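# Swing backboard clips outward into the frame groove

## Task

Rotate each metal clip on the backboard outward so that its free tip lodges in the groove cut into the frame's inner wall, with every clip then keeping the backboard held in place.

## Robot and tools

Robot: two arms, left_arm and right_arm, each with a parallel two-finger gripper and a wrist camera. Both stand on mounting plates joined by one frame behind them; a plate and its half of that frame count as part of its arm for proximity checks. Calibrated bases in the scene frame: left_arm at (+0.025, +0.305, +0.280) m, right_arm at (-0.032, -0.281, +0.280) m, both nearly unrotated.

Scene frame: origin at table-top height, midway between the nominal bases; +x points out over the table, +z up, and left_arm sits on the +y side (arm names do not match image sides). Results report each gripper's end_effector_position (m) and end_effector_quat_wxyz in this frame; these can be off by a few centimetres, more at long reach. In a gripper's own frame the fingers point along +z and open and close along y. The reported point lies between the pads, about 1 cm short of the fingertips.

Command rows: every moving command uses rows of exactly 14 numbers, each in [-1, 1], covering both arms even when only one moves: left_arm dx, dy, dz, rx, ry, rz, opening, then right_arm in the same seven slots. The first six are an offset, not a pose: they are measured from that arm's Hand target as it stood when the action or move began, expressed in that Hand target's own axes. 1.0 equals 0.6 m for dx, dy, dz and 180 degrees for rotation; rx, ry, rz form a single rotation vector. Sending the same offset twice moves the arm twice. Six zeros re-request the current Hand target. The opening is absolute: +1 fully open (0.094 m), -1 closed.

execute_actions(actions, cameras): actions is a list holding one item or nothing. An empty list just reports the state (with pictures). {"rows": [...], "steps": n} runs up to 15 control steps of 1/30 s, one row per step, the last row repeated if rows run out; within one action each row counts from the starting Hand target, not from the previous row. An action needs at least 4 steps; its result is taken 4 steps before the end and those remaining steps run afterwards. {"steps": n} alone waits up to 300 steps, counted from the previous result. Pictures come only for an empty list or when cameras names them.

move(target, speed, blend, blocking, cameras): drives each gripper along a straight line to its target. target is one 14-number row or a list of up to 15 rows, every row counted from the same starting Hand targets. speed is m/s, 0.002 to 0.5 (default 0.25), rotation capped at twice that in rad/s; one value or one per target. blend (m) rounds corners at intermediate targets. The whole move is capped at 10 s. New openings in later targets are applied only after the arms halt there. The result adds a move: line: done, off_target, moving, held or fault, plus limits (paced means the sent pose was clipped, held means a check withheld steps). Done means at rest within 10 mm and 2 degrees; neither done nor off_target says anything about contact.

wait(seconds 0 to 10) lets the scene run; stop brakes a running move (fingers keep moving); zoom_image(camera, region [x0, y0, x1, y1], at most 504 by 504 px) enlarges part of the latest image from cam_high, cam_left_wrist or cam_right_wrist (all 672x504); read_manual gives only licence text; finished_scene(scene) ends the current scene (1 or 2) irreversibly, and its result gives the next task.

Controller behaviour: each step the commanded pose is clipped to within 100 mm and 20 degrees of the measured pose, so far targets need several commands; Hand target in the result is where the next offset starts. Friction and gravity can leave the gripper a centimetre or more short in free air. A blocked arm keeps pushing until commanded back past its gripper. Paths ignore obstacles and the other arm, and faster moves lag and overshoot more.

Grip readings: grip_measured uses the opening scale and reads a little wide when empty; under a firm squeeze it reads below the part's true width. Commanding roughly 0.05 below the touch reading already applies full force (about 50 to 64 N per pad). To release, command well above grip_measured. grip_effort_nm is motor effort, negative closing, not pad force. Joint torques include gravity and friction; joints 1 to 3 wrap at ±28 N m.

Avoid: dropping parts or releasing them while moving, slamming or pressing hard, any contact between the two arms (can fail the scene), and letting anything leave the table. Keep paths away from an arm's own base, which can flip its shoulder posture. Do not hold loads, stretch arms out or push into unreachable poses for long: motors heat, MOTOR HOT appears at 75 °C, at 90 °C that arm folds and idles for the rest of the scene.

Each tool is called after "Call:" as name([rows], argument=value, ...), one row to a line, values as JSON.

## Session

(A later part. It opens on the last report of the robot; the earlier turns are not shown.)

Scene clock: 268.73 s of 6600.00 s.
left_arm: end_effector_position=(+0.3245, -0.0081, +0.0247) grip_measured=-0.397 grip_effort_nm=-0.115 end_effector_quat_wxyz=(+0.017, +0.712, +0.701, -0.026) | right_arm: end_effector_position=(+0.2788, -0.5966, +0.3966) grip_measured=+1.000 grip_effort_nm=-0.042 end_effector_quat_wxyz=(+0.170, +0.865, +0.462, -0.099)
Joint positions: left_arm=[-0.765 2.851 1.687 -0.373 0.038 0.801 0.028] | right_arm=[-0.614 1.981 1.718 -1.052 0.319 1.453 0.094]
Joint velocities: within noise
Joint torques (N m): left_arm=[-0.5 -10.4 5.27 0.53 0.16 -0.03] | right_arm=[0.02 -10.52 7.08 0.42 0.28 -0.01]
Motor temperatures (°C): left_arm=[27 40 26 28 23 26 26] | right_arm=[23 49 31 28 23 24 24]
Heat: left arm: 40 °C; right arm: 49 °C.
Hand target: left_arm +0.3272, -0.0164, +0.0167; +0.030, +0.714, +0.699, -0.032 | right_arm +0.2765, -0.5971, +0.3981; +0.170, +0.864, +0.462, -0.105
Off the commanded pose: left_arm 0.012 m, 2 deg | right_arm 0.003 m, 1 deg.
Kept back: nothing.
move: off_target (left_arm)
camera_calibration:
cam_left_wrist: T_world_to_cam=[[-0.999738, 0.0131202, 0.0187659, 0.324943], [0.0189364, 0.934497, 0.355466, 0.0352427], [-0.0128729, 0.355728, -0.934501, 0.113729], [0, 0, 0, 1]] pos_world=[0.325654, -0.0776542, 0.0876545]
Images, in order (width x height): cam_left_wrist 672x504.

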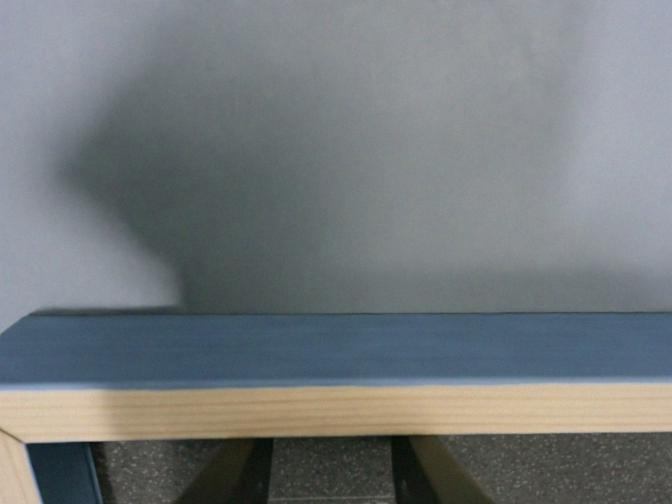

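Call:
move([
  [-0.003,0,0.0,0,0,0,-0.6,0,0,0,0,0,0,1],
  [-0.003,0,0.0,0,0,0,-0.8,0,0,0,0,0,0,1],
  [-0.003,0,0,0,0,0,-0.92,0,0,0,0,0,0,1],
  [-0.003,0,0,0,0,0,-0.96,0,0,0,0,0,0,1],
  [0,0,0.00,0,0,0,-0.5,0,0,0,0,0,0,1],
  [0.002,0,-0.1,0,0,0,-0.4,0,0,0,0,0,0,1],
  [0.08,0.0,-0.13,0,0.056,0,-0.4,0,0,0,0,0,0,1],
], speed=0.12, cameras=["cam_left_wrist"])

Call:
zoom_image(camera="cam_left_wrist", region=[230, 100, 430, 250])

Scene clock: 277.43 s of 6600.00 s.
left_arm: end_effector_position=(+0.3249, +0.0378, +0.0780) grip_measured=-0.403 grip_effort_nm=0.168 end_effector_quat_wxyz=(-0.036, +0.712, +0.700, +0.028) | right_arm: end_effector_position=(+0.2788, -0.5966, +0.3966) grip_measured=+1.000 grip_effort_nm=-0.042 end_effector_quat_wxyz=(+0.170, +0.865, +0.462, -0.099)
Joint positions: left_arm=[-0.734 2.673 1.567 -0.535 -0.073 0.83 0.028] | right_arm=[-0.614 1.981 1.718 -1.052 0.319 1.453 0.094]
Joint velocities: within noise
Joint torques (N m): left_arm=[0.12 -15.69 2.67 -0.03 -0.09 0.03] | right_arm=[-0.09 -10.67 7.16 0.43 0.3 0.01]
Motor temperatures (°C): left_arm=[27 41 26 28 23 26 26] | right_arm=[23 49 31 28 23 24 24]
Heat: left arm: 41 °C; right arm: 49 °C.
Hand target: left_arm +0.3286, +0.0382, +0.0903; -0.032, +0.714, +0.699, +0.031 | right_arm +0.2765, -0.5971, +0.3981; +0.170, +0.864, +0.462, -0.105
Off the commanded pose: left_arm 0.013 m, 1 deg | right_arm 0.003 m, 1 deg.
Kept back: nothing.
move: off_target (left_arm); target 2's new opening was sent with left_arm's hand 0.013 m and 2 deg from that target; target 3's new opening was sent with left_arm's hand 0.012 m and 2 deg from that target; target 4's new opening was sent with left_arm's hand 0.012 m and 2 deg from that target; target 5's new opening was sent with left_arm's hand 0.011 m and 2 deg from that target
camera_calibration:
cam_left_wrist: T_world_to_cam=[[-0.999753, 0.0126081, 0.0183158, 0.323818], [0.0199959, 0.870067, 0.492528, -0.0351744], [-0.00972615, 0.492772, -0.870104, 0.135956], [0, 0, 0, 1]] pos_world=[0.325763, -0.0404738, 0.129689]
Images, in order (width x height): cam_left_wrist 672x504.

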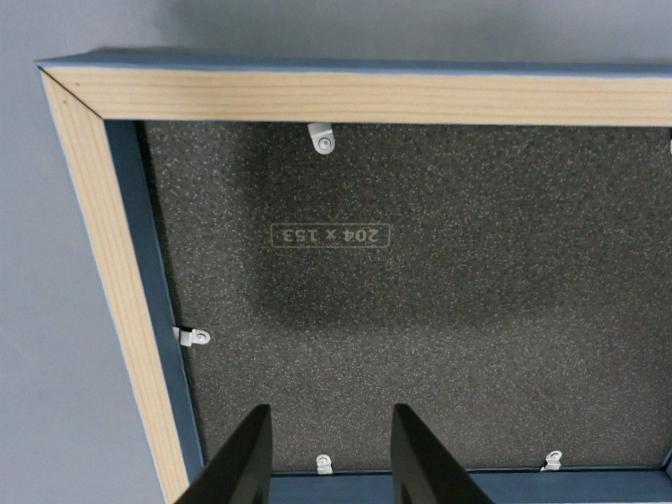

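Scaled by 2.520 from the camera's 672x504 image, which has a finer 960x720 frame.

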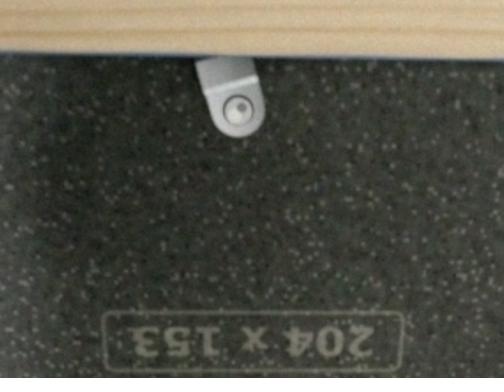

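Call:
zoom_image(camera="cam_left_wrist", region=[290, 110, 360, 160])

Call:
zoom_image(camera="cam_left_wrist", region=[510, 430, 590, 490])

Call:
zoom_image(camera="cam_left_wrist", region=[290, 440, 360, 490])

Call:
zoom_image(camera="cam_left_wrist", region=[150, 310, 230, 370])

Scaled by 7.200 from the camera's 672x504 image, which has a finer 960x720 frame.

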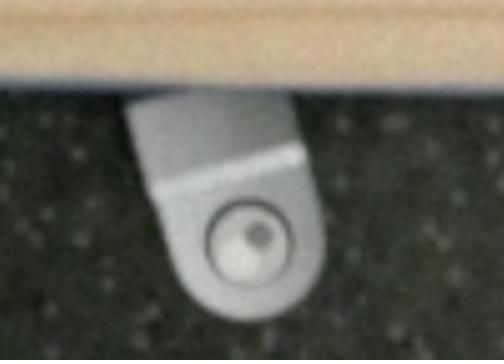

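Scaled by 6.300 from the camera's 672x504 image, which has a finer 960x720 frame.

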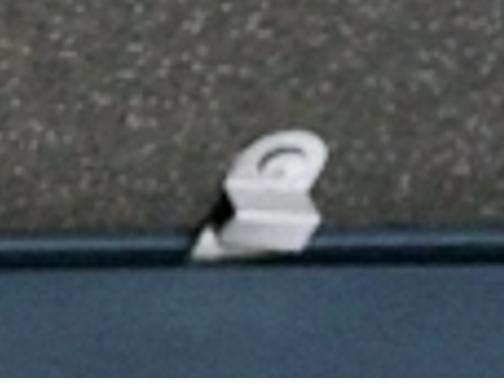

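Scaled by 7.200 from the camera's 672x504 image, which has a finer 960x720 frame.

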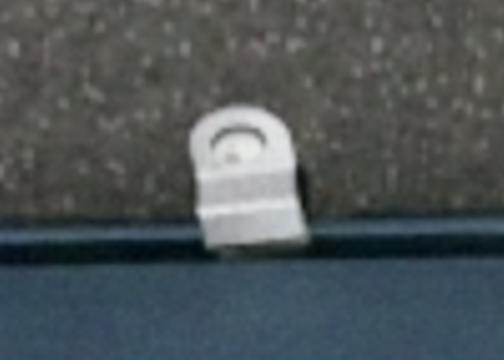

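Scaled by 6.300 from the camera's 672x504 image, which has a finer 960x720 frame.

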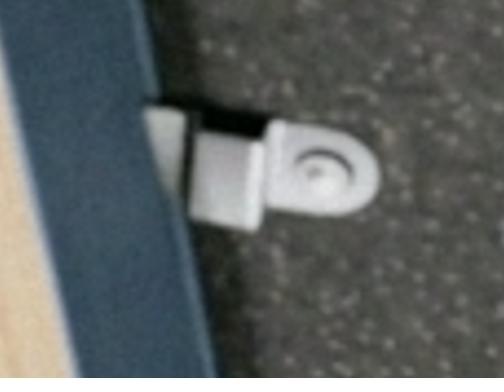

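Call:
move([
  [-0.095,-0.002,0.045,0,-0.056,0,-0.4,0,0,0,0,0,0,1],
  [-0.097,-0.001,0.0845,0,-0.056,0,-0.5,0,0,0,0,0,0,1],
], speed=0.12, cameras=["cam_left_wrist"])

Scene clock: 280.60 s of 6600.00 s.
left_arm: end_effector_position=(+0.3235, -0.0076, +0.0361) grip_measured=-0.497 grip_effort_nm=-0.120 end_effector_quat_wxyz=(+0.020, +0.716, +0.697, -0.026) | right_arm: end_effector_position=(+0.2788, -0.5966, +0.3966) grip_measured=+1.000 grip_effort_nm=-0.032 end_effector_quat_wxyz=(+0.170, +0.865, +0.462, -0.099)
Joint positions: left_arm=[-0.766 2.809 1.65 -0.373 0.038 0.811 0.024] | right_arm=[-0.614 1.981 1.718 -1.052 0.319 1.453 0.094]
Joint velocities: within noise
Joint torques (N m): left_arm=[-0.36 -11.79 4.96 0.38 0.16 -0.12] | right_arm=[-0.17 -10.65 6.84 0.41 0.29 0.01]
Motor temperatures (°C): left_arm=[27 41 26 28 23 26 26] | right_arm=[23 49 31 28 23 24 24]
Heat: left arm: 41 °C; right arm: 49 °C.
Hand target: left_arm +0.3268, -0.0152, +0.0346; +0.030, +0.714, +0.699, -0.032 | right_arm +0.2765, -0.5971, +0.3981; +0.170, +0.864, +0.462, -0.105
Off the commanded pose: left_arm 0.009 m, 1 deg | right_arm 0.003 m, 1 deg.
Kept back: nothing.
move: done
camera_calibration:
cam_left_wrist: T_world_to_cam=[[-0.999584, 0.0249126, 0.0145105, 0.323895], [0.0284278, 0.935504, 0.35217, 0.0277576], [-0.0048011, 0.352436, -0.935824, 0.121596], [0, 0, 0, 1]] pos_world=[0.323555, -0.0768912, 0.099317]
Images, in order (width x height): cam_left_wrist 672x504.

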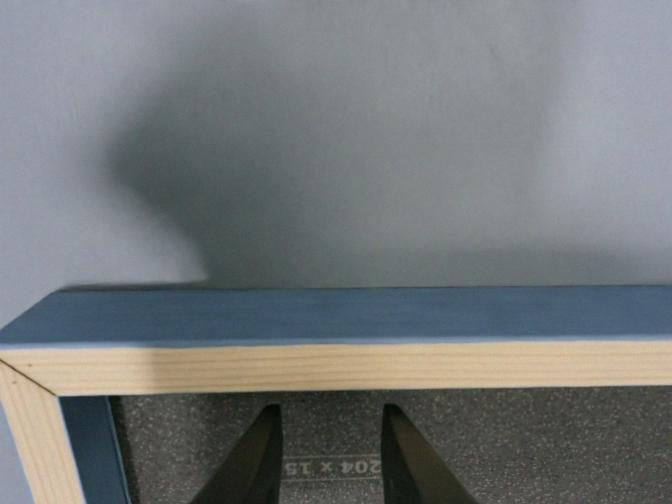

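Call:
zoom_image(camera="cam_left_wrist", region=[250, 370, 420, 500])

Scaled by 2.965 from the camera's 672x504 image, which has a finer 960x720 frame.

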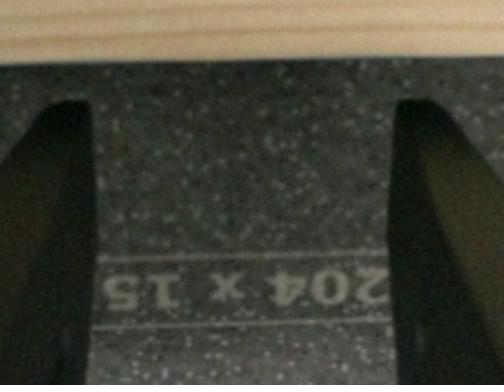

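Call:
move([
  [0.0,0.002,0.03,0,0,0,-0.5,0,0,0,0,0,0,1],
  [-0.003,0.002,0.03,0,0,0,-0.7,0,0,0,0,0,0,1],
], speed=0.06, cameras=[])

Call:
move(target=[0,0,0,0,0,0,-0.8,0,0,0,0,0,0,1], cameras=[])

Call:
move(target=[0,0,0,0,0,0,-0.84,0,0,0,0,0,0,1], cameras=[])

Call:
move(target=[0,0,0,0,0,0,-0.87,0,0,0,0,0,0,1], cameras=[])

Call:
move(target=[0,0,0,0,0,0,-0.9,0,0,0,0,0,0,1], cameras=[])

Scene clock: 282.47 s of 6600.00 s.
left_arm: end_effector_position=(+0.3280, -0.0109, +0.0246) grip_measured=-0.697 grip_effort_nm=-0.125 end_effector_quat_wxyz=(+0.021, +0.715, +0.698, -0.023) | right_arm: end_effector_position=(+0.2788, -0.5966, +0.3966) grip_measured=+1.000 grip_effort_nm=-0.032 end_effector_quat_wxyz=(+0.170, +0.865, +0.462, -0.099)
Joint positions: left_arm=[-0.766 2.858 1.704 -0.375 0.033 0.808 0.014] | right_arm=[-0.614 1.981 1.718 -1.052 0.319 1.453 0.094]
Joint velocities: within noise
Joint torques (N m): left_arm=[-0.61 -10.63 5.05 0.48 0.21 -0.12] | right_arm=[-0.05 -10.43 7.06 0.41 0.28 0]
Motor temperatures (°C): left_arm=[27 41 26 28 23 26 26] | right_arm=[23 49 31 28 23 24 24]
Heat: left arm: 41 °C; right arm: 49 °C.
Hand target: left_arm +0.3278, -0.0186, +0.0168; +0.030, +0.714, +0.699, -0.032 | right_arm +0.2765, -0.5971, +0.3981; +0.170, +0.864, +0.462, -0.105
Off the commanded pose: left_arm 0.011 m, 1 deg | right_arm 0.003 m, 1 deg.
Kept back: nothing.
move: off_target (left_arm); target 2's new opening was sent with left_arm's hand 0.011 m and 1 deg from that target
No camera images: "cameras" was empty.

Scene clock: 283.17 s of 6600.00 s.
left_arm: end_effector_position=(+0.3280, -0.0109, +0.0246) grip_measured=-0.797 grip_effort_nm=-0.129 end_effector_quat_wxyz=(+0.021, +0.715, +0.698, -0.023) | right_arm: end_effector_position=(+0.2788, -0.5966, +0.3966) grip_measured=+1.000 grip_effort_nm=-0.032 end_effector_quat_wxyz=(+0.170, +0.865, +0.462, -0.099)
Joint positions: left_arm=[-0.766 2.858 1.704 -0.375 0.033 0.808 0.01] | right_arm=[-0.614 1.981 1.718 -1.052 0.319 1.453 0.094]
Joint velocities: within noise
Joint torques (N m): left_arm=[-0.64 -10.65 5.03 0.49 0.22 -0.12] | right_arm=[0.08 -10.44 7.08 0.42 0.28 0.01]
Motor temperatures (°C): left_arm=[27 41 26 28 23 26 26] | right_arm=[23 49 31 28 23 24 24]
Heat: left arm: 41 °C; right arm: 49 °C.
Hand target: left_arm +0.3278, -0.0186, +0.0168; +0.030, +0.714, +0.699, -0.032 | right_arm +0.2765, -0.5971, +0.3981; +0.170, +0.864, +0.462, -0.105
Off the commanded pose: left_arm 0.011 m, 1 deg | right_arm 0.003 m, 1 deg.
Kept back: nothing.
move: off_target (left_arm)
No camera images: "cameras" was empty.

Scene clock: 283.87 s of 6600.00 s.
left_arm: end_effector_position=(+0.3280, -0.0109, +0.0246) grip_measured=-0.837 grip_effort_nm=-0.129 end_effector_quat_wxyz=(+0.021, +0.715, +0.698, -0.023) | right_arm: end_effector_position=(+0.2788, -0.5966, +0.3966) grip_measured=+1.000 grip_effort_nm=-0.032 end_effector_quat_wxyz=(+0.170, +0.865, +0.462, -0.099)
Joint positions: left_arm=[-0.766 2.858 1.704 -0.375 0.033 0.808 0.008] | right_arm=[-0.614 1.981 1.718 -1.052 0.319 1.453 0.094]
Joint velocities: within noise
Joint torques (N m): left_arm=[-0.64 -10.65 5.03 0.49 0.22 -0.11] | right_arm=[0.06 -10.58 7.09 0.41 0.29 -0.03]
Motor temperatures (°C): left_arm=[27 42 26 28 23 26 26] | right_arm=[23 49 31 28 23 24 24]
Heat: left arm: 42 °C; right arm: 49 °C.
Hand target: left_arm +0.3278, -0.0186, +0.0168; +0.030, +0.714, +0.699, -0.032 | right_arm +0.2765, -0.5971, +0.3981; +0.170, +0.864, +0.462, -0.105
Off the commanded pose: left_arm 0.011 m, 1 deg | right_arm 0.003 m, 1 deg.
Kept back: nothing.
move: off_target (left_arm)
No camera images: "cameras" was empty.

Scene clock: 284.57 s of 6600.00 s.
left_arm: end_effector_position=(+0.3280, -0.0109, +0.0246) grip_measured=-0.867 grip_effort_nm=-0.139 end_effector_quat_wxyz=(+0.021, +0.715, +0.698, -0.023) | right_arm: end_effector_position=(+0.2788, -0.5966, +0.3966) grip_measured=+1.000 grip_effort_nm=-0.032 end_effector_quat_wxyz=(+0.170, +0.865, +0.462, -0.099)
Joint positions: left_arm=[-0.766 2.858 1.704 -0.375 0.033 0.808 0.006] | right_arm=[-0.614 1.981 1.718 -1.052 0.319 1.453 0.094]
Joint velocities: within noise
Joint torques (N m): left_arm=[-0.64 -10.63 5.03 0.49 0.21 -0.13] | right_arm=[0.05 -10.55 7.05 0.41 0.29 -0.04]
Motor temperatures (°C): left_arm=[27 42 26 28 23 26 26] | right_arm=[23 49 31 28 23 24 24]
Heat: left arm: 42 °C; right arm: 49 °C.
Hand target: left_arm +0.3278, -0.0186, +0.0168; +0.030, +0.714, +0.699, -0.032 | right_arm +0.2765, -0.5971, +0.3981; +0.170, +0.864, +0.462, -0.105
Off the commanded pose: left_arm 0.011 m, 1 deg | right_arm 0.003 m, 1 deg.
Kept back: nothing.
move: off_target (left_arm)
No camera images: "cameras" was empty.

Scene clock: 285.27 s of 6600.00 s.
left_arm: end_effector_position=(+0.3280, -0.0109, +0.0246) grip_measured=-0.895 grip_effort_nm=-0.242 end_effector_quat_wxyz=(+0.021, +0.715, +0.698, -0.023) | right_arm: end_effector_position=(+0.2788, -0.5966, +0.3966) grip_measured=+1.000 grip_effort_nm=-0.037 end_effector_quat_wxyz=(+0.170, +0.865, +0.462, -0.099)
Joint positions: left_arm=[-0.766 2.858 1.704 -0.375 0.033 0.808 0.005] | right_arm=[-0.614 1.981 1.718 -1.052 0.319 1.453 0.094]
Joint velocities: within noise
Joint torques (N m): left_arm=[-0.62 -10.65 5.05 0.48 0.22 -0.12] | right_arm=[0.02 -10.52 6.95 0.42 0.29 -0.03]
Motor temperatures (°C): left_arm=[27 42 26 28 23 26 26] | right_arm=[23 49 31 28 23 24 24]
Heat: left arm: 42 °C; right arm: 49 °C.
Hand target: left_arm +0.3278, -0.0186, +0.0168; +0.030, +0.714, +0.699, -0.032 | right_arm +0.2765, -0.5971, +0.3981; +0.170, +0.864, +0.462, -0.105
Off the commanded pose: left_arm 0.011 m, 1 deg | right_arm 0.003 m, 1 deg.
Kept back: nothing.
move: off_target (left_arm)
No camera images: "cameras" was empty.

Call:
move(target=[0,0,0,0,0,0,-0.93,0,0,0,0,0,0,1], cameras=["cam_left_wrist"])

Call:
zoom_image(camera="cam_left_wrist", region=[230, 350, 430, 500])

Scene clock: 286.20 s of 6600.00 s.
left_arm: end_effector_position=(+0.3280, -0.0109, +0.0246) grip_measured=-0.930 grip_effort_nm=-0.178 end_effector_quat_wxyz=(+0.021, +0.715, +0.698, -0.023) | right_arm: end_effector_position=(+0.2788, -0.5966, +0.3966) grip_measured=+1.000 grip_effort_nm=-0.032 end_effector_quat_wxyz=(+0.170, +0.865, +0.462, -0.099)
Joint positions: left_arm=[-0.766 2.858 1.704 -0.375 0.033 0.808 0.003] | right_arm=[-0.614 1.981 1.718 -1.052 0.319 1.453 0.094]
Joint velocities: within noise
Joint torques (N m): left_arm=[-0.64 -10.63 5.07 0.48 0.22 -0.12] | right_arm=[-0.17 -10.63 6.89 0.43 0.29 -0.03]
Motor temperatures (°C): left_arm=[27 42 26 28 23 26 26] | right_arm=[23 49 31 28 23 24 24]
Heat: left arm: 42 °C; right arm: 49 °C.
Hand target: left_arm +0.3278, -0.0186, +0.0168; +0.030, +0.714, +0.699, -0.032 | right_arm +0.2765, -0.5971, +0.3981; +0.170, +0.864, +0.462, -0.105
Off the commanded pose: left_arm 0.011 m, 1 deg | right_arm 0.003 m, 1 deg.
Kept back: nothing.
move: off_target (left_arm)
camera_calibration:
cam_left_wrist: T_world_to_cam=[[-0.999726, 0.0215915, 0.0090901, 0.328786], [0.0234114, 0.934918, 0.354091, 0.0364486], [-0.000853156, 0.354206, -0.935167, 0.110721], [0, 0, 0, 1]] pos_world=[0.327937, -0.0803934, 0.0876474]
Images, in order (width x height): cam_left_wrist 672x504.

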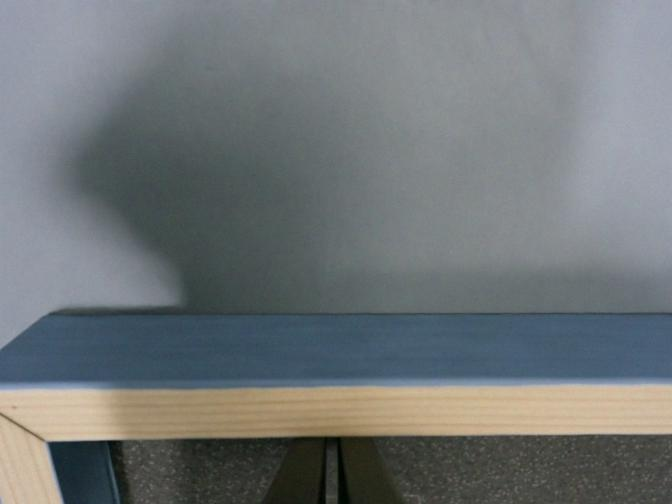

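Scaled by 2.520 from the camera's 672x504 image, which has a finer 960x720 frame.

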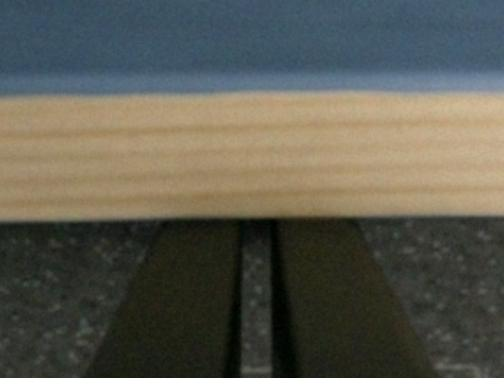

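Call:
move([
  [0,0,0,0,0,0,-0.6,0,0,0,0,0,0,1],
  [0.005,-0.001,-0.008,0,0,0,-0.6,0,0,0,0,0,0,1],
  [0.006,-0.001,0.006,0,0,0,-0.6,0,0,0,0,0,0,1],
], speed=0.06, cameras=["cam_left_wrist"])

Call:
zoom_image(camera="cam_left_wrist", region=[230, 350, 430, 500])

Scene clock: 287.83 s of 6600.00 s.
left_arm: end_effector_position=(+0.3279, -0.0108, +0.0244) grip_measured=-0.603 grip_effort_nm=0.183 end_effector_quat_wxyz=(+0.021, +0.715, +0.698, -0.023) | right_arm: end_effector_position=(+0.2788, -0.5966, +0.3966) grip_measured=+1.000 grip_effort_nm=-0.032 end_effector_quat_wxyz=(+0.170, +0.865, +0.462, -0.099)
Joint positions: left_arm=[-0.766 2.858 1.704 -0.375 0.033 0.808 0.019] | right_arm=[-0.614 1.981 1.718 -1.052 0.319 1.453 0.094]
Joint velocities: within noise
Joint torques (N m): left_arm=[-0.25 -10.21 4.29 0.61 0.22 -0.08] | right_arm=[0.08 -10.55 6.9 0.4 0.29 0.01]
Motor temperatures (°C): left_arm=[27 42 26 28 23 26 26] | right_arm=[23 49 31 28 23 24 24]
Heat: left arm: 42 °C; right arm: 49 °C.
Hand target: left_arm +0.3272, -0.0154, +0.0129; +0.030, +0.714, +0.699, -0.032 | right_arm +0.2765, -0.5971, +0.3981; +0.170, +0.864, +0.462, -0.105
Off the commanded pose: left_arm 0.012 m, 1 deg | right_arm 0.003 m, 1 deg.
Kept back: nothing.
move: off_target (left_arm)
camera_calibration:
cam_left_wrist: T_world_to_cam=[[-0.999731, 0.0212136, 0.0093892, 0.328673], [0.0231643, 0.934831, 0.354337, 0.0364885], [-0.00126055, 0.354459, -0.935071, 0.11067], [0, 0, 0, 1]] pos_world=[0.327879, -0.0803111, 0.0874692]
Images, in order (width x height): cam_left_wrist 672x504.

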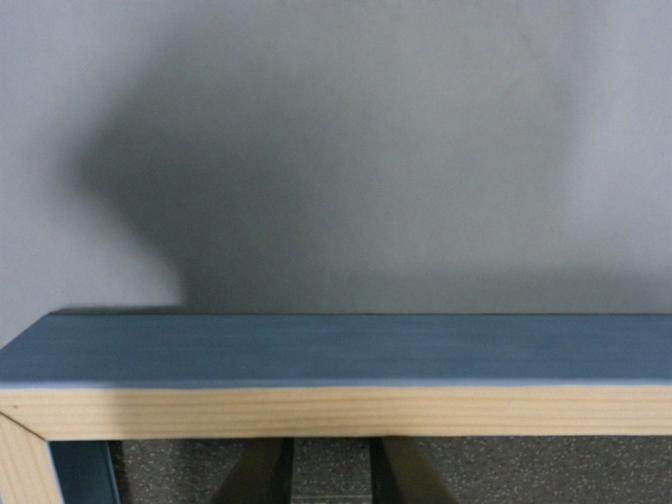

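Scaled by 2.520 from the camera's 672x504 image, which has a finer 960x720 frame.

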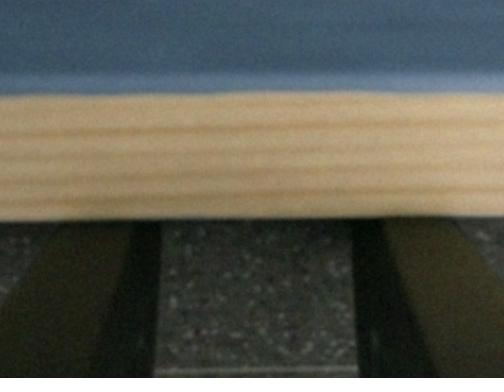

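Call:
move([
  [0.0,-0.006,-0.025,0,0,0,-0.6,0,0,0,0,0,0,1],
  [0.0,-0.006,0.002,0,0,0,-0.6,0,0,0,0,0,0,1],
], speed=0.06, cameras=[])

Scene clock: 288.90 s of 6600.00 s.
left_arm: end_effector_position=(+0.3276, -0.0105, +0.0241) grip_measured=-0.603 grip_effort_nm=0.164 end_effector_quat_wxyz=(+0.025, +0.715, +0.699, -0.023) | right_arm: end_effector_position=(+0.2788, -0.5966, +0.3966) grip_measured=+1.000 grip_effort_nm=-0.037 end_effector_quat_wxyz=(+0.170, +0.865, +0.462, -0.099)
Joint positions: left_arm=[-0.766 2.854 1.69 -0.358 0.033 0.807 0.019] | right_arm=[-0.614 1.981 1.718 -1.052 0.319 1.453 0.094]
Joint velocities: within noise
Joint torques (N m): left_arm=[-0.72 -9.94 4.27 0.58 0.21 -0.11] | right_arm=[-0.1 -10.5 7.08 0.4 0.27 -0.05]
Motor temperatures (°C): left_arm=[27 42 26 28 23 26 26] | right_arm=[23 49 31 28 23 24 24]
Heat: left arm: 42 °C; right arm: 49 °C.
Hand target: left_arm +0.3237, -0.0154, +0.0118; +0.030, +0.714, +0.699, -0.032 | right_arm +0.2765, -0.5971, +0.3981; +0.170, +0.864, +0.462, -0.105
Off the commanded pose: left_arm 0.014 m, 1 deg | right_arm 0.003 m, 1 deg.
Kept back: nothing.
move: off_target (left_arm)
No camera images: "cameras" was empty.

Call:
move([
  [0.0,-0.003,-0.0,0,0,0,-0.8,0,0,0,0,0,0,1],
  [0.0,-0.003,0,0,0,0,-0.88,0,0,0,0,0,0,1],
  [0.0,-0.003,0,0,0,0,-0.91,0,0,0,0,0,0,1],
  [0.0,-0.003,0,0,0,0,-0.6,0,0,0,0,0,0,1],
  [0.0,-0.003,-0.1,0,0,0,-0.6,0,0,0,0,0,0,1],
  [0.08,-0.003,-0.13,0,0.056,0,-0.4,0,0,0,0,0,0,1],
], speed=0.12, cameras=["cam_left_wrist"])

Call:
zoom_image(camera="cam_left_wrist", region=[280, 100, 370, 160])

Scene clock: 295.70 s of 6600.00 s.
left_arm: end_effector_position=(+0.3197, +0.0391, +0.0736) grip_measured=-0.403 grip_effort_nm=0.168 end_effector_quat_wxyz=(-0.036, +0.713, +0.700, +0.029) | right_arm: end_effector_position=(+0.2788, -0.5966, +0.3966) grip_measured=+1.000 grip_effort_nm=-0.032 end_effector_quat_wxyz=(+0.170, +0.865, +0.462, -0.099)
Joint positions: left_arm=[-0.741 2.674 1.544 -0.51 -0.074 0.824 0.028] | right_arm=[-0.614 1.981 1.718 -1.052 0.319 1.453 0.094]
Joint velocities: within noise
Joint torques (N m): left_arm=[0.13 -15.46 2.58 -0.02 -0.09 0.03] | right_arm=[0.03 -10.55 6.8 0.43 0.28 -0.01]
Motor temperatures (°C): left_arm=[27 42 26 28 23 26 26] | right_arm=[23 49 31 28 23 24 24]
Heat: left arm: 42 °C; right arm: 49 °C.
Hand target: left_arm +0.3232, +0.0393, +0.0852; -0.032, +0.714, +0.699, +0.031 | right_arm +0.2765, -0.5971, +0.3981; +0.170, +0.864, +0.462, -0.105
Off the commanded pose: left_arm 0.012 m, 1 deg | right_arm 0.003 m, 1 deg.
Kept back: nothing.
move: off_target (left_arm); target 2's new opening was sent with left_arm's hand 0.015 m and 1 deg from that target; target 3's new opening was sent with left_arm's hand 0.014 m and 1 deg from that target; target 4's new opening was sent with left_arm's hand 0.014 m and 1 deg from that target; target 6's new opening was sent with left_arm's hand 0.012 m and 1 deg from that target
camera_calibration:
cam_left_wrist: T_world_to_cam=[[-0.999757, 0.0134395, 0.0174572, 0.318668], [0.0203033, 0.869652, 0.493247, -0.0341811], [-0.00855273, 0.493482, -0.869714, 0.131038], [0, 0, 0, 1]] pos_world=[0.320405, -0.0392219, 0.125262]
Images, in order (width x height): cam_left_wrist 672x504.

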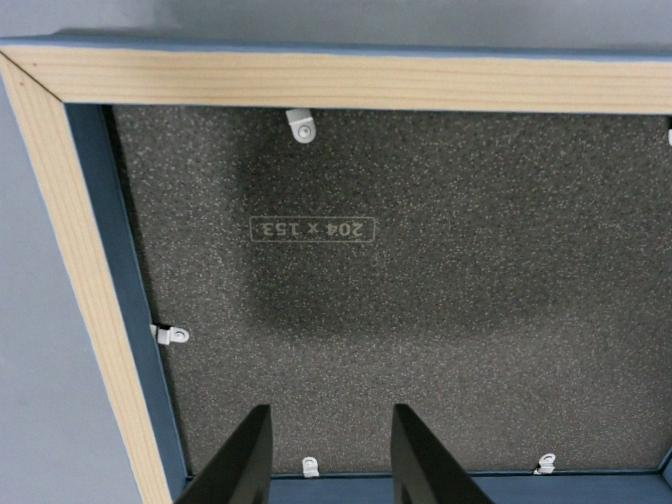

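Scaled by 5.600 from the camera's 672x504 image, which has a finer 960x720 frame.

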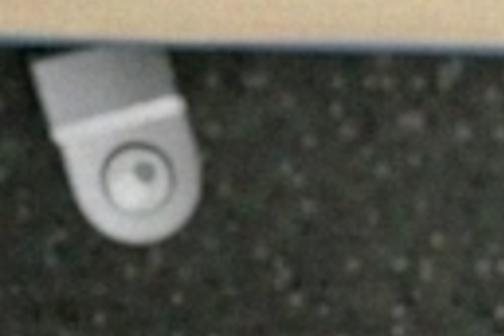

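Call:
move([
  [-0.096,0.001,0.04,0,-0.056,0,-0.4,0,0,0,0,0,0,1],
  [-0.098,0.003,0.076,0,-0.056,0,-0.4,0,0,0,0,0,0,1],
], speed=0.12, cameras=["cam_left_wrist"])

Call:
zoom_image(camera="cam_left_wrist", region=[250, 370, 420, 500])

Scene clock: 298.33 s of 6600.00 s.
left_arm: end_effector_position=(+0.3205, -0.0079, +0.0364) grip_measured=-0.403 grip_effort_nm=0.168 end_effector_quat_wxyz=(+0.020, +0.716, +0.697, -0.025) | right_arm: end_effector_position=(+0.2788, -0.5966, +0.3966) grip_measured=+1.000 grip_effort_nm=-0.032 end_effector_quat_wxyz=(+0.170, +0.865, +0.462, -0.099)
Joint positions: left_arm=[-0.772 2.803 1.637 -0.365 0.037 0.806 0.028] | right_arm=[-0.614 1.981 1.718 -1.052 0.319 1.453 0.094]
Joint velocities: within noise
Joint torques (N m): left_arm=[-0.31 -11.71 4.92 0.37 0.17 -0.12] | right_arm=[-0.05 -10.55 6.9 0.4 0.28 -0.06]
Motor temperatures (°C): left_arm=[27 42 26 28 23 26 26] | right_arm=[23 49 31 28 23 24 24]
Heat: left arm: 42 °C; right arm: 49 °C.
Hand target: left_arm +0.3238, -0.0153, +0.0347; +0.030, +0.714, +0.699, -0.032 | right_arm +0.2765, -0.5971, +0.3981; +0.170, +0.864, +0.462, -0.105
Off the commanded pose: left_arm 0.008 m, 1 deg | right_arm 0.003 m, 1 deg.
Kept back: nothing.
move: done
camera_calibration:
cam_left_wrist: T_world_to_cam=[[-0.999587, 0.0252641, 0.0137198, 0.32096], [0.0284781, 0.935499, 0.352181, 0.0280108], [-0.00393737, 0.352426, -0.935831, 0.121693], [0, 0, 0, 1]] pos_world=[0.320509, -0.0772004, 0.0996154]
Images, in order (width x height): cam_left_wrist 672x504.

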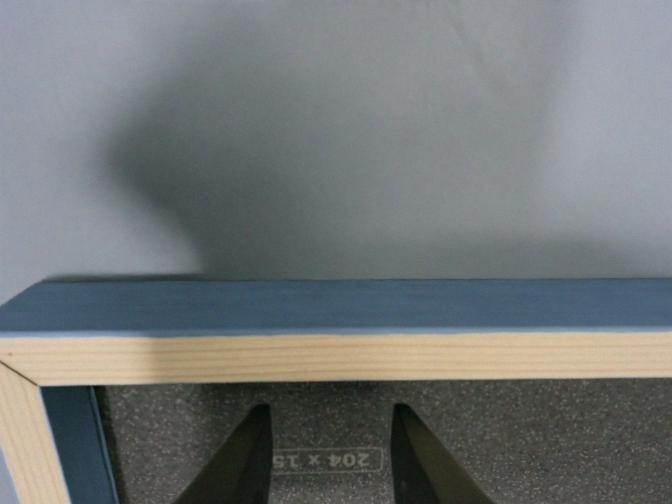

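Scaled by 2.965 from the camera's 672x504 image, which has a finer 960x720 frame.

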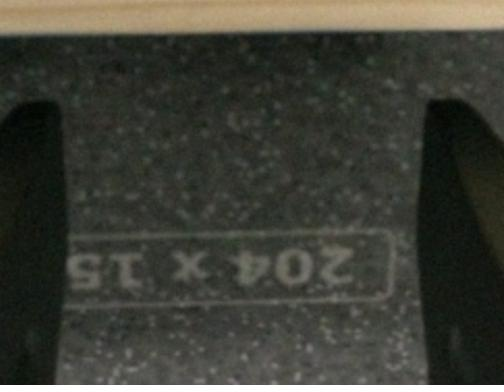

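Call:
move([
  [0.0,0.0,0.031,0,0,0,-0.4,0,0,0,0,0,0,1],
], speed=0.06, cameras=["cam_left_wrist"])

Call:
zoom_image(camera="cam_left_wrist", region=[250, 400, 420, 504])

Scene clock: 299.47 s of 6600.00 s.
left_arm: end_effector_position=(+0.3239, -0.0116, +0.0245) grip_measured=-0.403 grip_effort_nm=0.168 end_effector_quat_wxyz=(+0.025, +0.716, +0.697, -0.026) | right_arm: end_effector_position=(+0.2788, -0.5966, +0.3966) grip_measured=+1.000 grip_effort_nm=-0.037 end_effector_quat_wxyz=(+0.170, +0.865, +0.462, -0.099)
Joint positions: left_arm=[-0.772 2.849 1.678 -0.352 0.038 0.804 0.028] | right_arm=[-0.614 1.981 1.718 -1.052 0.319 1.453 0.094]
Joint velocities: within noise
Joint torques (N m): left_arm=[-0.5 -10.39 5.04 0.44 0.17 -0.12] | right_arm=[-0.02 -10.54 7.01 0.41 0.3 -0.01]
Motor temperatures (°C): left_arm=[27 42 26 28 23 26 26] | right_arm=[23 49 31 28 23 24 24]
Heat: left arm: 42 °C; right arm: 49 °C.
Hand target: left_arm +0.3236, -0.0169, +0.0161; +0.030, +0.714, +0.699, -0.032 | right_arm +0.2765, -0.5971, +0.3981; +0.170, +0.864, +0.462, -0.105
Off the commanded pose: left_arm 0.010 m, 1 deg | right_arm 0.003 m, 1 deg.
Kept back: nothing.
move: done
camera_calibration:
cam_left_wrist: T_world_to_cam=[[-0.999697, 0.0233282, 0.00780055, 0.324763], [0.024586, 0.937822, 0.346244, 0.0370654], [0.000761711, 0.346331, -0.938112, 0.110335], [0, 0, 0, 1]] pos_world=[0.323669, -0.0805495, 0.08814]
Images, in order (width x height): cam_left_wrist 672x504.

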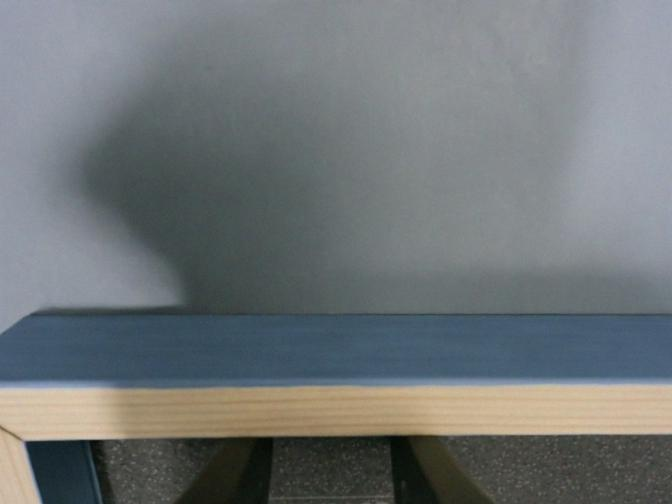

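Scaled by 2.965 from the camera's 672x504 image, which has a finer 960x720 frame.

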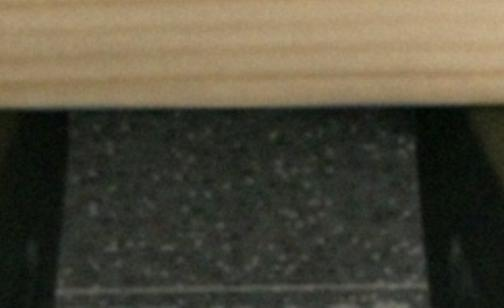

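Call:
move([
  [0.0,0.0,0.0,0,0,0,-0.6,0,0,0,0,0,0,1],
  [0.0,0.0,0.0,0,0,0,-0.7,0,0,0,0,0,0,1],
  [0.0,0.0,0.0,0,0,0,-0.5,0,0,0,0,0,0,1],
  [0.0,0.0,-0.1,0,0,0,-0.4,0,0,0,0,0,0,1],
  [0.08,0.003,-0.13,0,0.056,0,-0.4,0,0,0,0,0,0,1],
], speed=0.12, cameras=["cam_left_wrist"])

Call:
zoom_image(camera="cam_left_wrist", region=[260, 90, 350, 150])

Scene clock: 305.77 s of 6600.00 s.
left_arm: end_effector_position=(+0.3230, +0.0374, +0.0773) grip_measured=-0.403 grip_effort_nm=0.168 end_effector_quat_wxyz=(-0.036, +0.712, +0.701, +0.028) | right_arm: end_effector_position=(+0.2788, -0.5966, +0.3966) grip_measured=+1.000 grip_effort_nm=-0.027 end_effector_quat_wxyz=(+0.170, +0.865, +0.462, -0.099)
Joint positions: left_arm=[-0.738 2.672 1.562 -0.531 -0.072 0.826 0.028] | right_arm=[-0.614 1.981 1.718 -1.052 0.319 1.453 0.094]
Joint velocities: within noise
Joint torques (N m): left_arm=[0.12 -15.68 2.66 -0.01 -0.09 0.04] | right_arm=[0.08 -10.59 6.84 0.43 0.27 0]
Motor temperatures (°C): left_arm=[27 42 26 28 23 26 26] | right_arm=[23 50 31 28 23 24 24]
Heat: left arm: 42 °C; right arm: 50 °C.
Hand target: left_arm +0.3267, +0.0377, +0.0896; -0.032, +0.714, +0.699, +0.031 | right_arm +0.2765, -0.5971, +0.3981; +0.170, +0.864, +0.462, -0.105
Off the commanded pose: left_arm 0.013 m, 1 deg | right_arm 0.003 m, 1 deg.
Kept back: nothing.
move: off_target (left_arm)
camera_calibration:
cam_left_wrist: T_world_to_cam=[[-0.99975, 0.0122231, 0.0187173, 0.321889], [0.0198612, 0.86995, 0.49274, -0.0344258], [-0.0102603, 0.492989, -0.869975, 0.135684], [0, 0, 0, 1]] pos_world=[0.323884, -0.0408765, 0.12898]
Images, in order (width x height): cam_left_wrist 672x504.

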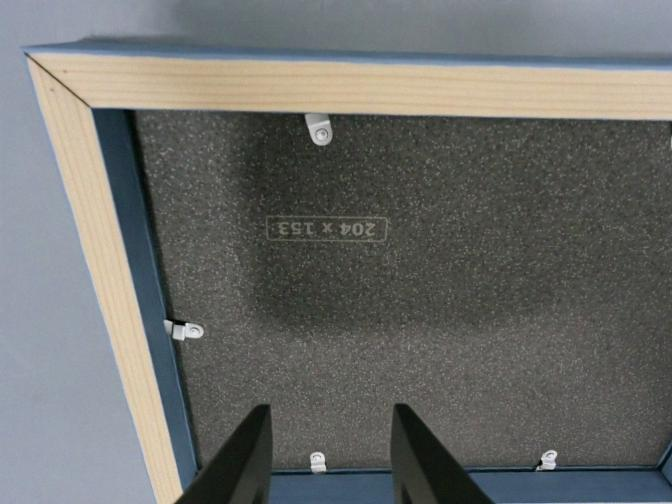

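Scaled by 5.600 from the camera's 672x504 image, which has a finer 960x720 frame.

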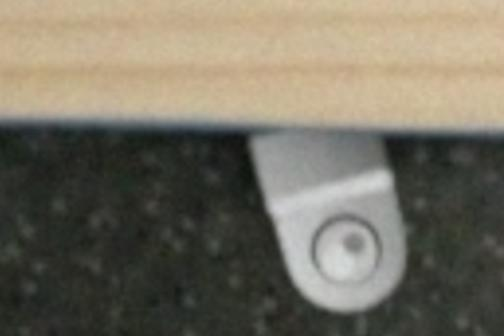

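Call:
move([
  [-0.094,0.0,0.04,0,-0.056,0,-0.4,0,0,0,0,0,0,1],
  [-0.0975,0.0,0.084,0,-0.056,0,-0.4,0,0,0,0,0,0,1],
  [-0.0975,-0.0,0.115,0,-0.056,0,-0.7,0,0,0,0,0,0,1],
], speed=0.12, cameras=[])

Call:
move(target=[0,0,0,0,0,0,-0.74,0,0,0,0,0,0,1], cameras=[])

Call:
move(target=[0,0,0,0,0,0,-0.78,0,0,0,0,0,0,1], cameras=["cam_left_wrist"])

Scene clock: 308.17 s of 6600.00 s.
left_arm: end_effector_position=(+0.3260, -0.0116, +0.0244) grip_measured=-0.697 grip_effort_nm=-0.129 end_effector_quat_wxyz=(+0.027, +0.716, +0.697, -0.025) | right_arm: end_effector_position=(+0.2788, -0.5966, +0.3966) grip_measured=+1.000 grip_effort_nm=-0.032 end_effector_quat_wxyz=(+0.170, +0.865, +0.462, -0.099)
Joint positions: left_arm=[-0.768 2.85 1.682 -0.35 0.037 0.808 0.014] | right_arm=[-0.614 1.981 1.718 -1.052 0.319 1.453 0.094]
Joint velocities: within noise
Joint torques (N m): left_arm=[-0.21 -10.5 4.67 0.45 0.17 -0.1] | right_arm=[-0.01 -10.4 7.13 0.44 0.29 -0.01]
Motor temperatures (°C): left_arm=[27 43 26 28 23 26 26] | right_arm=[23 50 31 28 23 24 24]
Heat: left arm: 43 °C; right arm: 50 °C.
Hand target: left_arm +0.3254, -0.0145, +0.0157; +0.030, +0.714, +0.699, -0.032 | right_arm +0.2765, -0.5971, +0.3981; +0.170, +0.864, +0.462, -0.105
Off the commanded pose: left_arm 0.009 m, 1 deg | right_arm 0.003 m, 1 deg.
Kept back: nothing.
move: done
No camera images: "cameras" was empty.

Scene clock: 308.87 s of 6600.00 s.
left_arm: end_effector_position=(+0.3262, -0.0116, +0.0244) grip_measured=-0.737 grip_effort_nm=-0.129 end_effector_quat_wxyz=(+0.027, +0.716, +0.697, -0.025) | right_arm: end_effector_position=(+0.2788, -0.5966, +0.3966) grip_measured=+1.000 grip_effort_nm=-0.037 end_effector_quat_wxyz=(+0.170, +0.865, +0.462, -0.099)
Joint positions: left_arm=[-0.768 2.85 1.682 -0.349 0.037 0.808 0.012] | right_arm=[-0.614 1.981 1.718 -1.052 0.319 1.453 0.094]
Joint velocities: within noise
Joint torques (N m): left_arm=[-0.23 -10.5 4.66 0.45 0.17 -0.09] | right_arm=[-0.01 -10.5 6.97 0.43 0.3 -0.03]
Motor temperatures (°C): left_arm=[27 42 26 28 23 26 26] | right_arm=[23 50 31 28 23 24 24]
Heat: left arm: 42 °C; right arm: 50 °C.
Hand target: left_arm +0.3255, -0.0145, +0.0157; +0.030, +0.714, +0.699, -0.032 | right_arm +0.2765, -0.5971, +0.3981; +0.170, +0.864, +0.462, -0.105
Off the commanded pose: left_arm 0.009 m, 1 deg | right_arm 0.003 m, 1 deg.
Kept back: nothing.
move: done
No camera images: "cameras" was empty.

Scene clock: 309.57 s of 6600.00 s.
left_arm: end_effector_position=(+0.3262, -0.0116, +0.0244) grip_measured=-0.777 grip_effort_nm=-0.129 end_effector_quat_wxyz=(+0.027, +0.716, +0.697, -0.025) | right_arm: end_effector_position=(+0.2788, -0.5966, +0.3966) grip_measured=+1.000 grip_effort_nm=-0.037 end_effector_quat_wxyz=(+0.170, +0.865, +0.462, -0.099)
Joint positions: left_arm=[-0.768 2.85 1.682 -0.349 0.037 0.808 0.01] | right_arm=[-0.614 1.981 1.718 -1.052 0.319 1.453 0.094]
Joint velocities: within noise
Joint torques (N m): left_arm=[-0.21 -10.52 4.7 0.44 0.17 -0.1] | right_arm=[0.02 -10.65 7.06 0.47 0.3 -0.06]
Motor temperatures (°C): left_arm=[27 42 26 28 23 26 26] | right_arm=[23 50 31 28 23 24 24]
Heat: left arm: 42 °C; right arm: 50 °C.
Hand target: left_arm +0.3255, -0.0145, +0.0157; +0.030, +0.714, +0.699, -0.032 | right_arm +0.2765, -0.5971, +0.3981; +0.170, +0.864, +0.462, -0.105
Off the commanded pose: left_arm 0.009 m, 1 deg | right_arm 0.003 m, 1 deg.
Kept back: nothing.
move: done
camera_calibration:
cam_left_wrist: T_world_to_cam=[[-0.999704, 0.0239978, 0.00398181, 0.327124], [0.0239024, 0.938639, 0.344071, 0.0372843], [0.00451949, 0.344065, -0.938935, 0.10902], [0, 0, 0, 1]] pos_world=[0.325644, -0.0803568, 0.088232]
Images, in order (width x height): cam_left_wrist 672x504.

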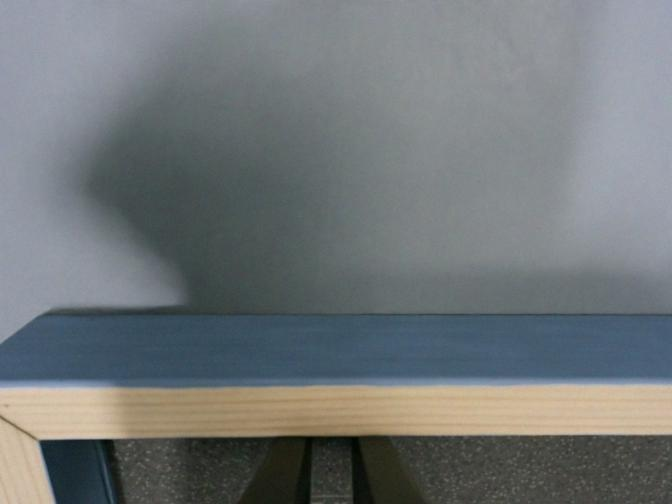

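Call:
move(target=[0,0,0,0,0,0,-0.82,0,0,0,0,0,0,1], cameras=[])

Call:
move(target=[0,0,0,0,0,0,-0.85,0,0,0,0,0,0,1], cameras=[])

Call:
move(target=[0,0,0,0,0,0,-0.88,0,0,0,0,0,0,1], cameras=[])

Scene clock: 310.50 s of 6600.00 s.
left_arm: end_effector_position=(+0.3262, -0.0116, +0.0244) grip_measured=-0.817 grip_effort_nm=-0.129 end_effector_quat_wxyz=(+0.027, +0.716, +0.697, -0.025) | right_arm: end_effector_position=(+0.2788, -0.5966, +0.3966) grip_measured=+1.000 grip_effort_nm=-0.032 end_effector_quat_wxyz=(+0.170, +0.865, +0.462, -0.099)
Joint positions: left_arm=[-0.768 2.85 1.682 -0.349 0.037 0.808 0.009] | right_arm=[-0.614 1.981 1.718 -1.052 0.319 1.453 0.094]
Joint velocities: within noise
Joint torques (N m): left_arm=[-0.2 -10.5 4.67 0.45 0.17 -0.1] | right_arm=[-0.08 -10.47 6.9 0.41 0.3 -0.03]
Motor temperatures (°C): left_arm=[27 42 26 28 23 26 26] | right_arm=[23 50 31 28 23 24 24]
Heat: left arm: 42 °C; right arm: 50 °C.
Hand target: left_arm +0.3254, -0.0145, +0.0157; +0.030, +0.714, +0.699, -0.032 | right_arm +0.2765, -0.5971, +0.3981; +0.170, +0.864, +0.462, -0.105
Off the commanded pose: left_arm 0.009 m, 1 deg | right_arm 0.003 m, 1 deg.
Kept back: nothing.
move: done
No camera images: "cameras" was empty.

Scene clock: 311.20 s of 6600.00 s.
left_arm: end_effector_position=(+0.3262, -0.0115, +0.0244) grip_measured=-0.847 grip_effort_nm=-0.125 end_effector_quat_wxyz=(+0.027, +0.716, +0.697, -0.025) | right_arm: end_effector_position=(+0.2788, -0.5966, +0.3966) grip_measured=+1.000 grip_effort_nm=-0.037 end_effector_quat_wxyz=(+0.170, +0.865, +0.462, -0.099)
Joint positions: left_arm=[-0.768 2.85 1.682 -0.349 0.037 0.808 0.007] | right_arm=[-0.614 1.981 1.718 -1.052 0.319 1.453 0.094]
Joint velocities: within noise
Joint torques (N m): left_arm=[-0.23 -10.51 4.67 0.44 0.17 -0.1] | right_arm=[-0.02 -10.5 7.1 0.45 0.27 -0.05]
Motor temperatures (°C): left_arm=[27 42 26 28 23 26 26] | right_arm=[23 50 31 28 23 24 24]
Heat: left arm: 42 °C; right arm: 50 °C.
Hand target: left_arm +0.3254, -0.0145, +0.0157; +0.030, +0.714, +0.699, -0.032 | right_arm +0.2765, -0.5971, +0.3981; +0.170, +0.864, +0.462, -0.105
Off the commanded pose: left_arm 0.009 m, 1 deg | right_arm 0.003 m, 1 deg.
Kept back: nothing.
move: done
No camera images: "cameras" was empty.

Scene clock: 311.90 s of 6600.00 s.
left_arm: end_effector_position=(+0.3264, -0.0115, +0.0244) grip_measured=-0.877 grip_effort_nm=-0.149 end_effector_quat_wxyz=(+0.027, +0.716, +0.697, -0.025) | right_arm: end_effector_position=(+0.2788, -0.5966, +0.3966) grip_measured=+1.000 grip_effort_nm=-0.037 end_effector_quat_wxyz=(+0.170, +0.865, +0.462, -0.099)
Joint positions: left_arm=[-0.768 2.85 1.682 -0.349 0.036 0.808 0.006] | right_arm=[-0.614 1.981 1.718 -1.052 0.319 1.453 0.094]
Joint velocities: within noise
Joint torques (N m): left_arm=[-0.21 -10.48 4.67 0.44 0.18 -0.1] | right_arm=[-0.02 -10.65 6.84 0.42 0.29 -0.03]
Motor temperatures (°C): left_arm=[27 42 26 28 23 26 26] | right_arm=[23 50 31 28 23 24 24]
Heat: left arm: 42 °C; right arm: 50 °C.
Hand target: left_arm +0.3255, -0.0145, +0.0157; +0.030, +0.714, +0.699, -0.032 | right_arm +0.2765, -0.5971, +0.3981; +0.170, +0.864, +0.462, -0.105
Off the commanded pose: left_arm 0.009 m, 1 deg | right_arm 0.003 m, 1 deg.
Kept back: nothing.
move: done
No camera images: "cameras" was empty.

Call:
move([
  [0.0,0.0,0.0,0,0,0,-0.6,0,0,0,0,0,0,1],
  [0.0,0.0,-0.1,0,0,0,-0.4,0,0,0,0,0,0,1],
  [0.08,0.003,-0.13,0,0.056,0,-0.4,0,0,0,0,0,0,1],
], speed=0.12, cameras=["cam_left_wrist"])

Call:
zoom_image(camera="cam_left_wrist", region=[280, 80, 380, 150])

Scene clock: 316.03 s of 6600.00 s.
left_arm: end_effector_position=(+0.3249, +0.0396, +0.0770) grip_measured=-0.403 grip_effort_nm=0.168 end_effector_quat_wxyz=(-0.036, +0.712, +0.700, +0.028) | right_arm: end_effector_position=(+0.2788, -0.5966, +0.3966) grip_measured=+1.000 grip_effort_nm=-0.032 end_effector_quat_wxyz=(+0.170, +0.865, +0.462, -0.099)
Joint positions: left_arm=[-0.731 2.672 1.561 -0.528 -0.073 0.834 0.028] | right_arm=[-0.614 1.981 1.718 -1.052 0.319 1.453 0.094]
Joint velocities: within noise
Joint torques (N m): left_arm=[0.1 -15.64 2.65 -0.03 -0.09 0.04] | right_arm=[0.02 -10.35 7.1 0.43 0.32 -0.02]
Motor temperatures (°C): left_arm=[27 43 26 28 23 26 26] | right_arm=[23 50 31 28 23 24 24]
Heat: left arm: 43 °C; right arm: 50 °C.
Hand target: left_arm +0.3286, +0.0400, +0.0892; -0.032, +0.714, +0.699, +0.031 | right_arm +0.2765, -0.5971, +0.3981; +0.170, +0.864, +0.462, -0.105
Off the commanded pose: left_arm 0.013 m, 1 deg | right_arm 0.003 m, 1 deg.
Kept back: nothing.
move: off_target (left_arm)
camera_calibration:
cam_left_wrist: T_world_to_cam=[[-0.999752, 0.0125938, 0.0183782, 0.32383], [0.0200117, 0.870197, 0.492298, -0.0362867], [-0.00979277, 0.492544, -0.870233, 0.134222], [0, 0, 0, 1]] pos_world=[0.32579, -0.038612, 0.128717]
Images, in order (width x height): cam_left_wrist 672x504.

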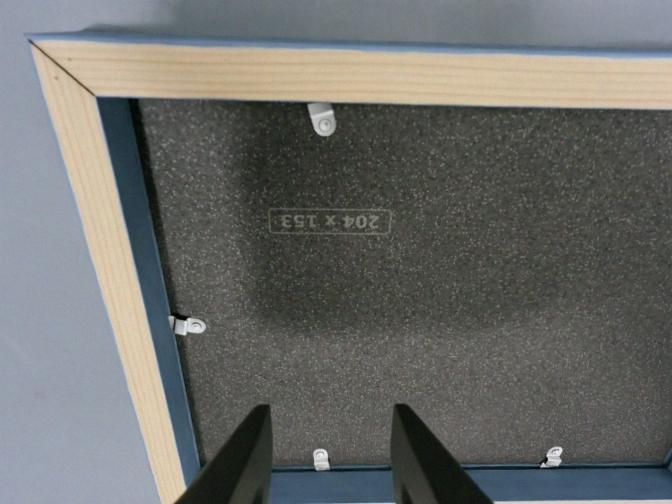

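Scaled by 5.040 from the camera's 672x504 image, which has a finer 960x720 frame.

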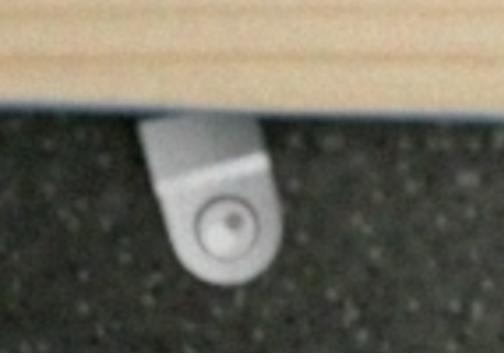

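Call:
move([
  [-0.096,-0.005,0.04,0,-0.056,0,-0.4,0,0,0,0,0,0,1],
  [-0.106,-0.006,0.08,0,-0.056,0,-0.4,0,0,0,0,0,0,1],
  [-0.109,-0.006,0.115,0,-0.056,0,-0.4,0,0,0,0,0,0,1],
], speed=0.12, cameras=["cam_left_wrist"])

Call:
zoom_image(camera="cam_left_wrist", region=[250, 400, 420, 504])

Scene clock: 318.00 s of 6600.00 s.
left_arm: end_effector_position=(+0.3247, -0.0133, +0.0244) grip_measured=-0.403 grip_effort_nm=0.164 end_effector_quat_wxyz=(+0.024, +0.715, +0.698, -0.025) | right_arm: end_effector_position=(+0.2788, -0.5966, +0.3966) grip_measured=+1.000 grip_effort_nm=-0.042 end_effector_quat_wxyz=(+0.170, +0.865, +0.462, -0.099)
Joint positions: left_arm=[-0.773 2.854 1.692 -0.362 0.037 0.801 0.028] | right_arm=[-0.614 1.981 1.718 -1.052 0.319 1.453 0.094]
Joint velocities: within noise
Joint torques (N m): left_arm=[-0.65 -10.26 4.88 0.5 0.16 -0.12] | right_arm=[0.01 -10.44 6.87 0.39 0.28 -0.01]
Motor temperatures (°C): left_arm=[27 43 26 28 23 26 26] | right_arm=[23 50 31 28 23 24 24]
Heat: left arm: 43 °C; right arm: 50 °C.
Hand target: left_arm +0.3235, -0.0188, +0.0147; +0.030, +0.714, +0.699, -0.032 | right_arm +0.2765, -0.5971, +0.3981; +0.170, +0.864, +0.462, -0.105
Off the commanded pose: left_arm 0.011 m, 1 deg | right_arm 0.003 m, 1 deg.
Kept back: nothing.
move: off_target (left_arm)
camera_calibration:
cam_left_wrist: T_world_to_cam=[[-0.999723, 0.0218015, 0.00883011, 0.325537], [0.0235113, 0.937391, 0.347484, 0.0389259], [-0.0007016, 0.347595, -0.937644, 0.111298], [0, 0, 0, 1]] pos_world=[0.32461, -0.0822726, 0.087957]
Images, in order (width x height): cam_left_wrist 672x504.

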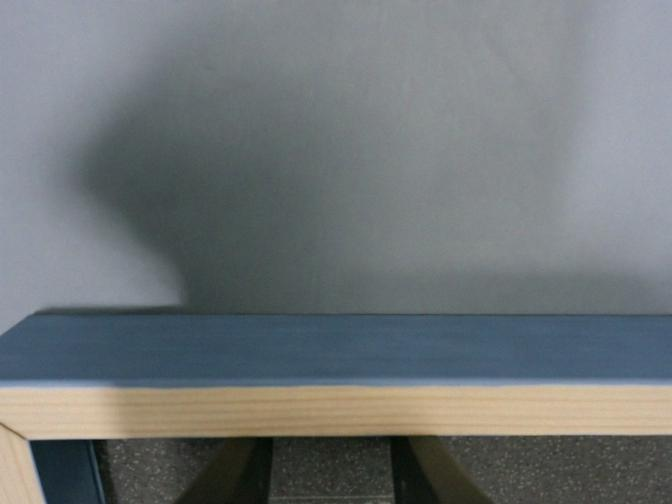

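Scaled by 2.965 from the camera's 672x504 image, which has a finer 960x720 frame.

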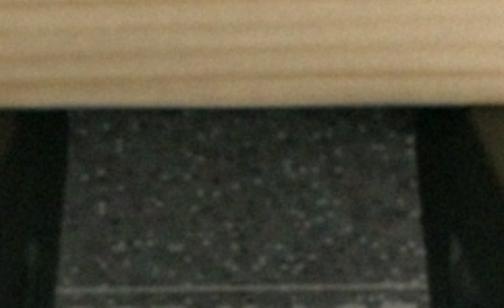

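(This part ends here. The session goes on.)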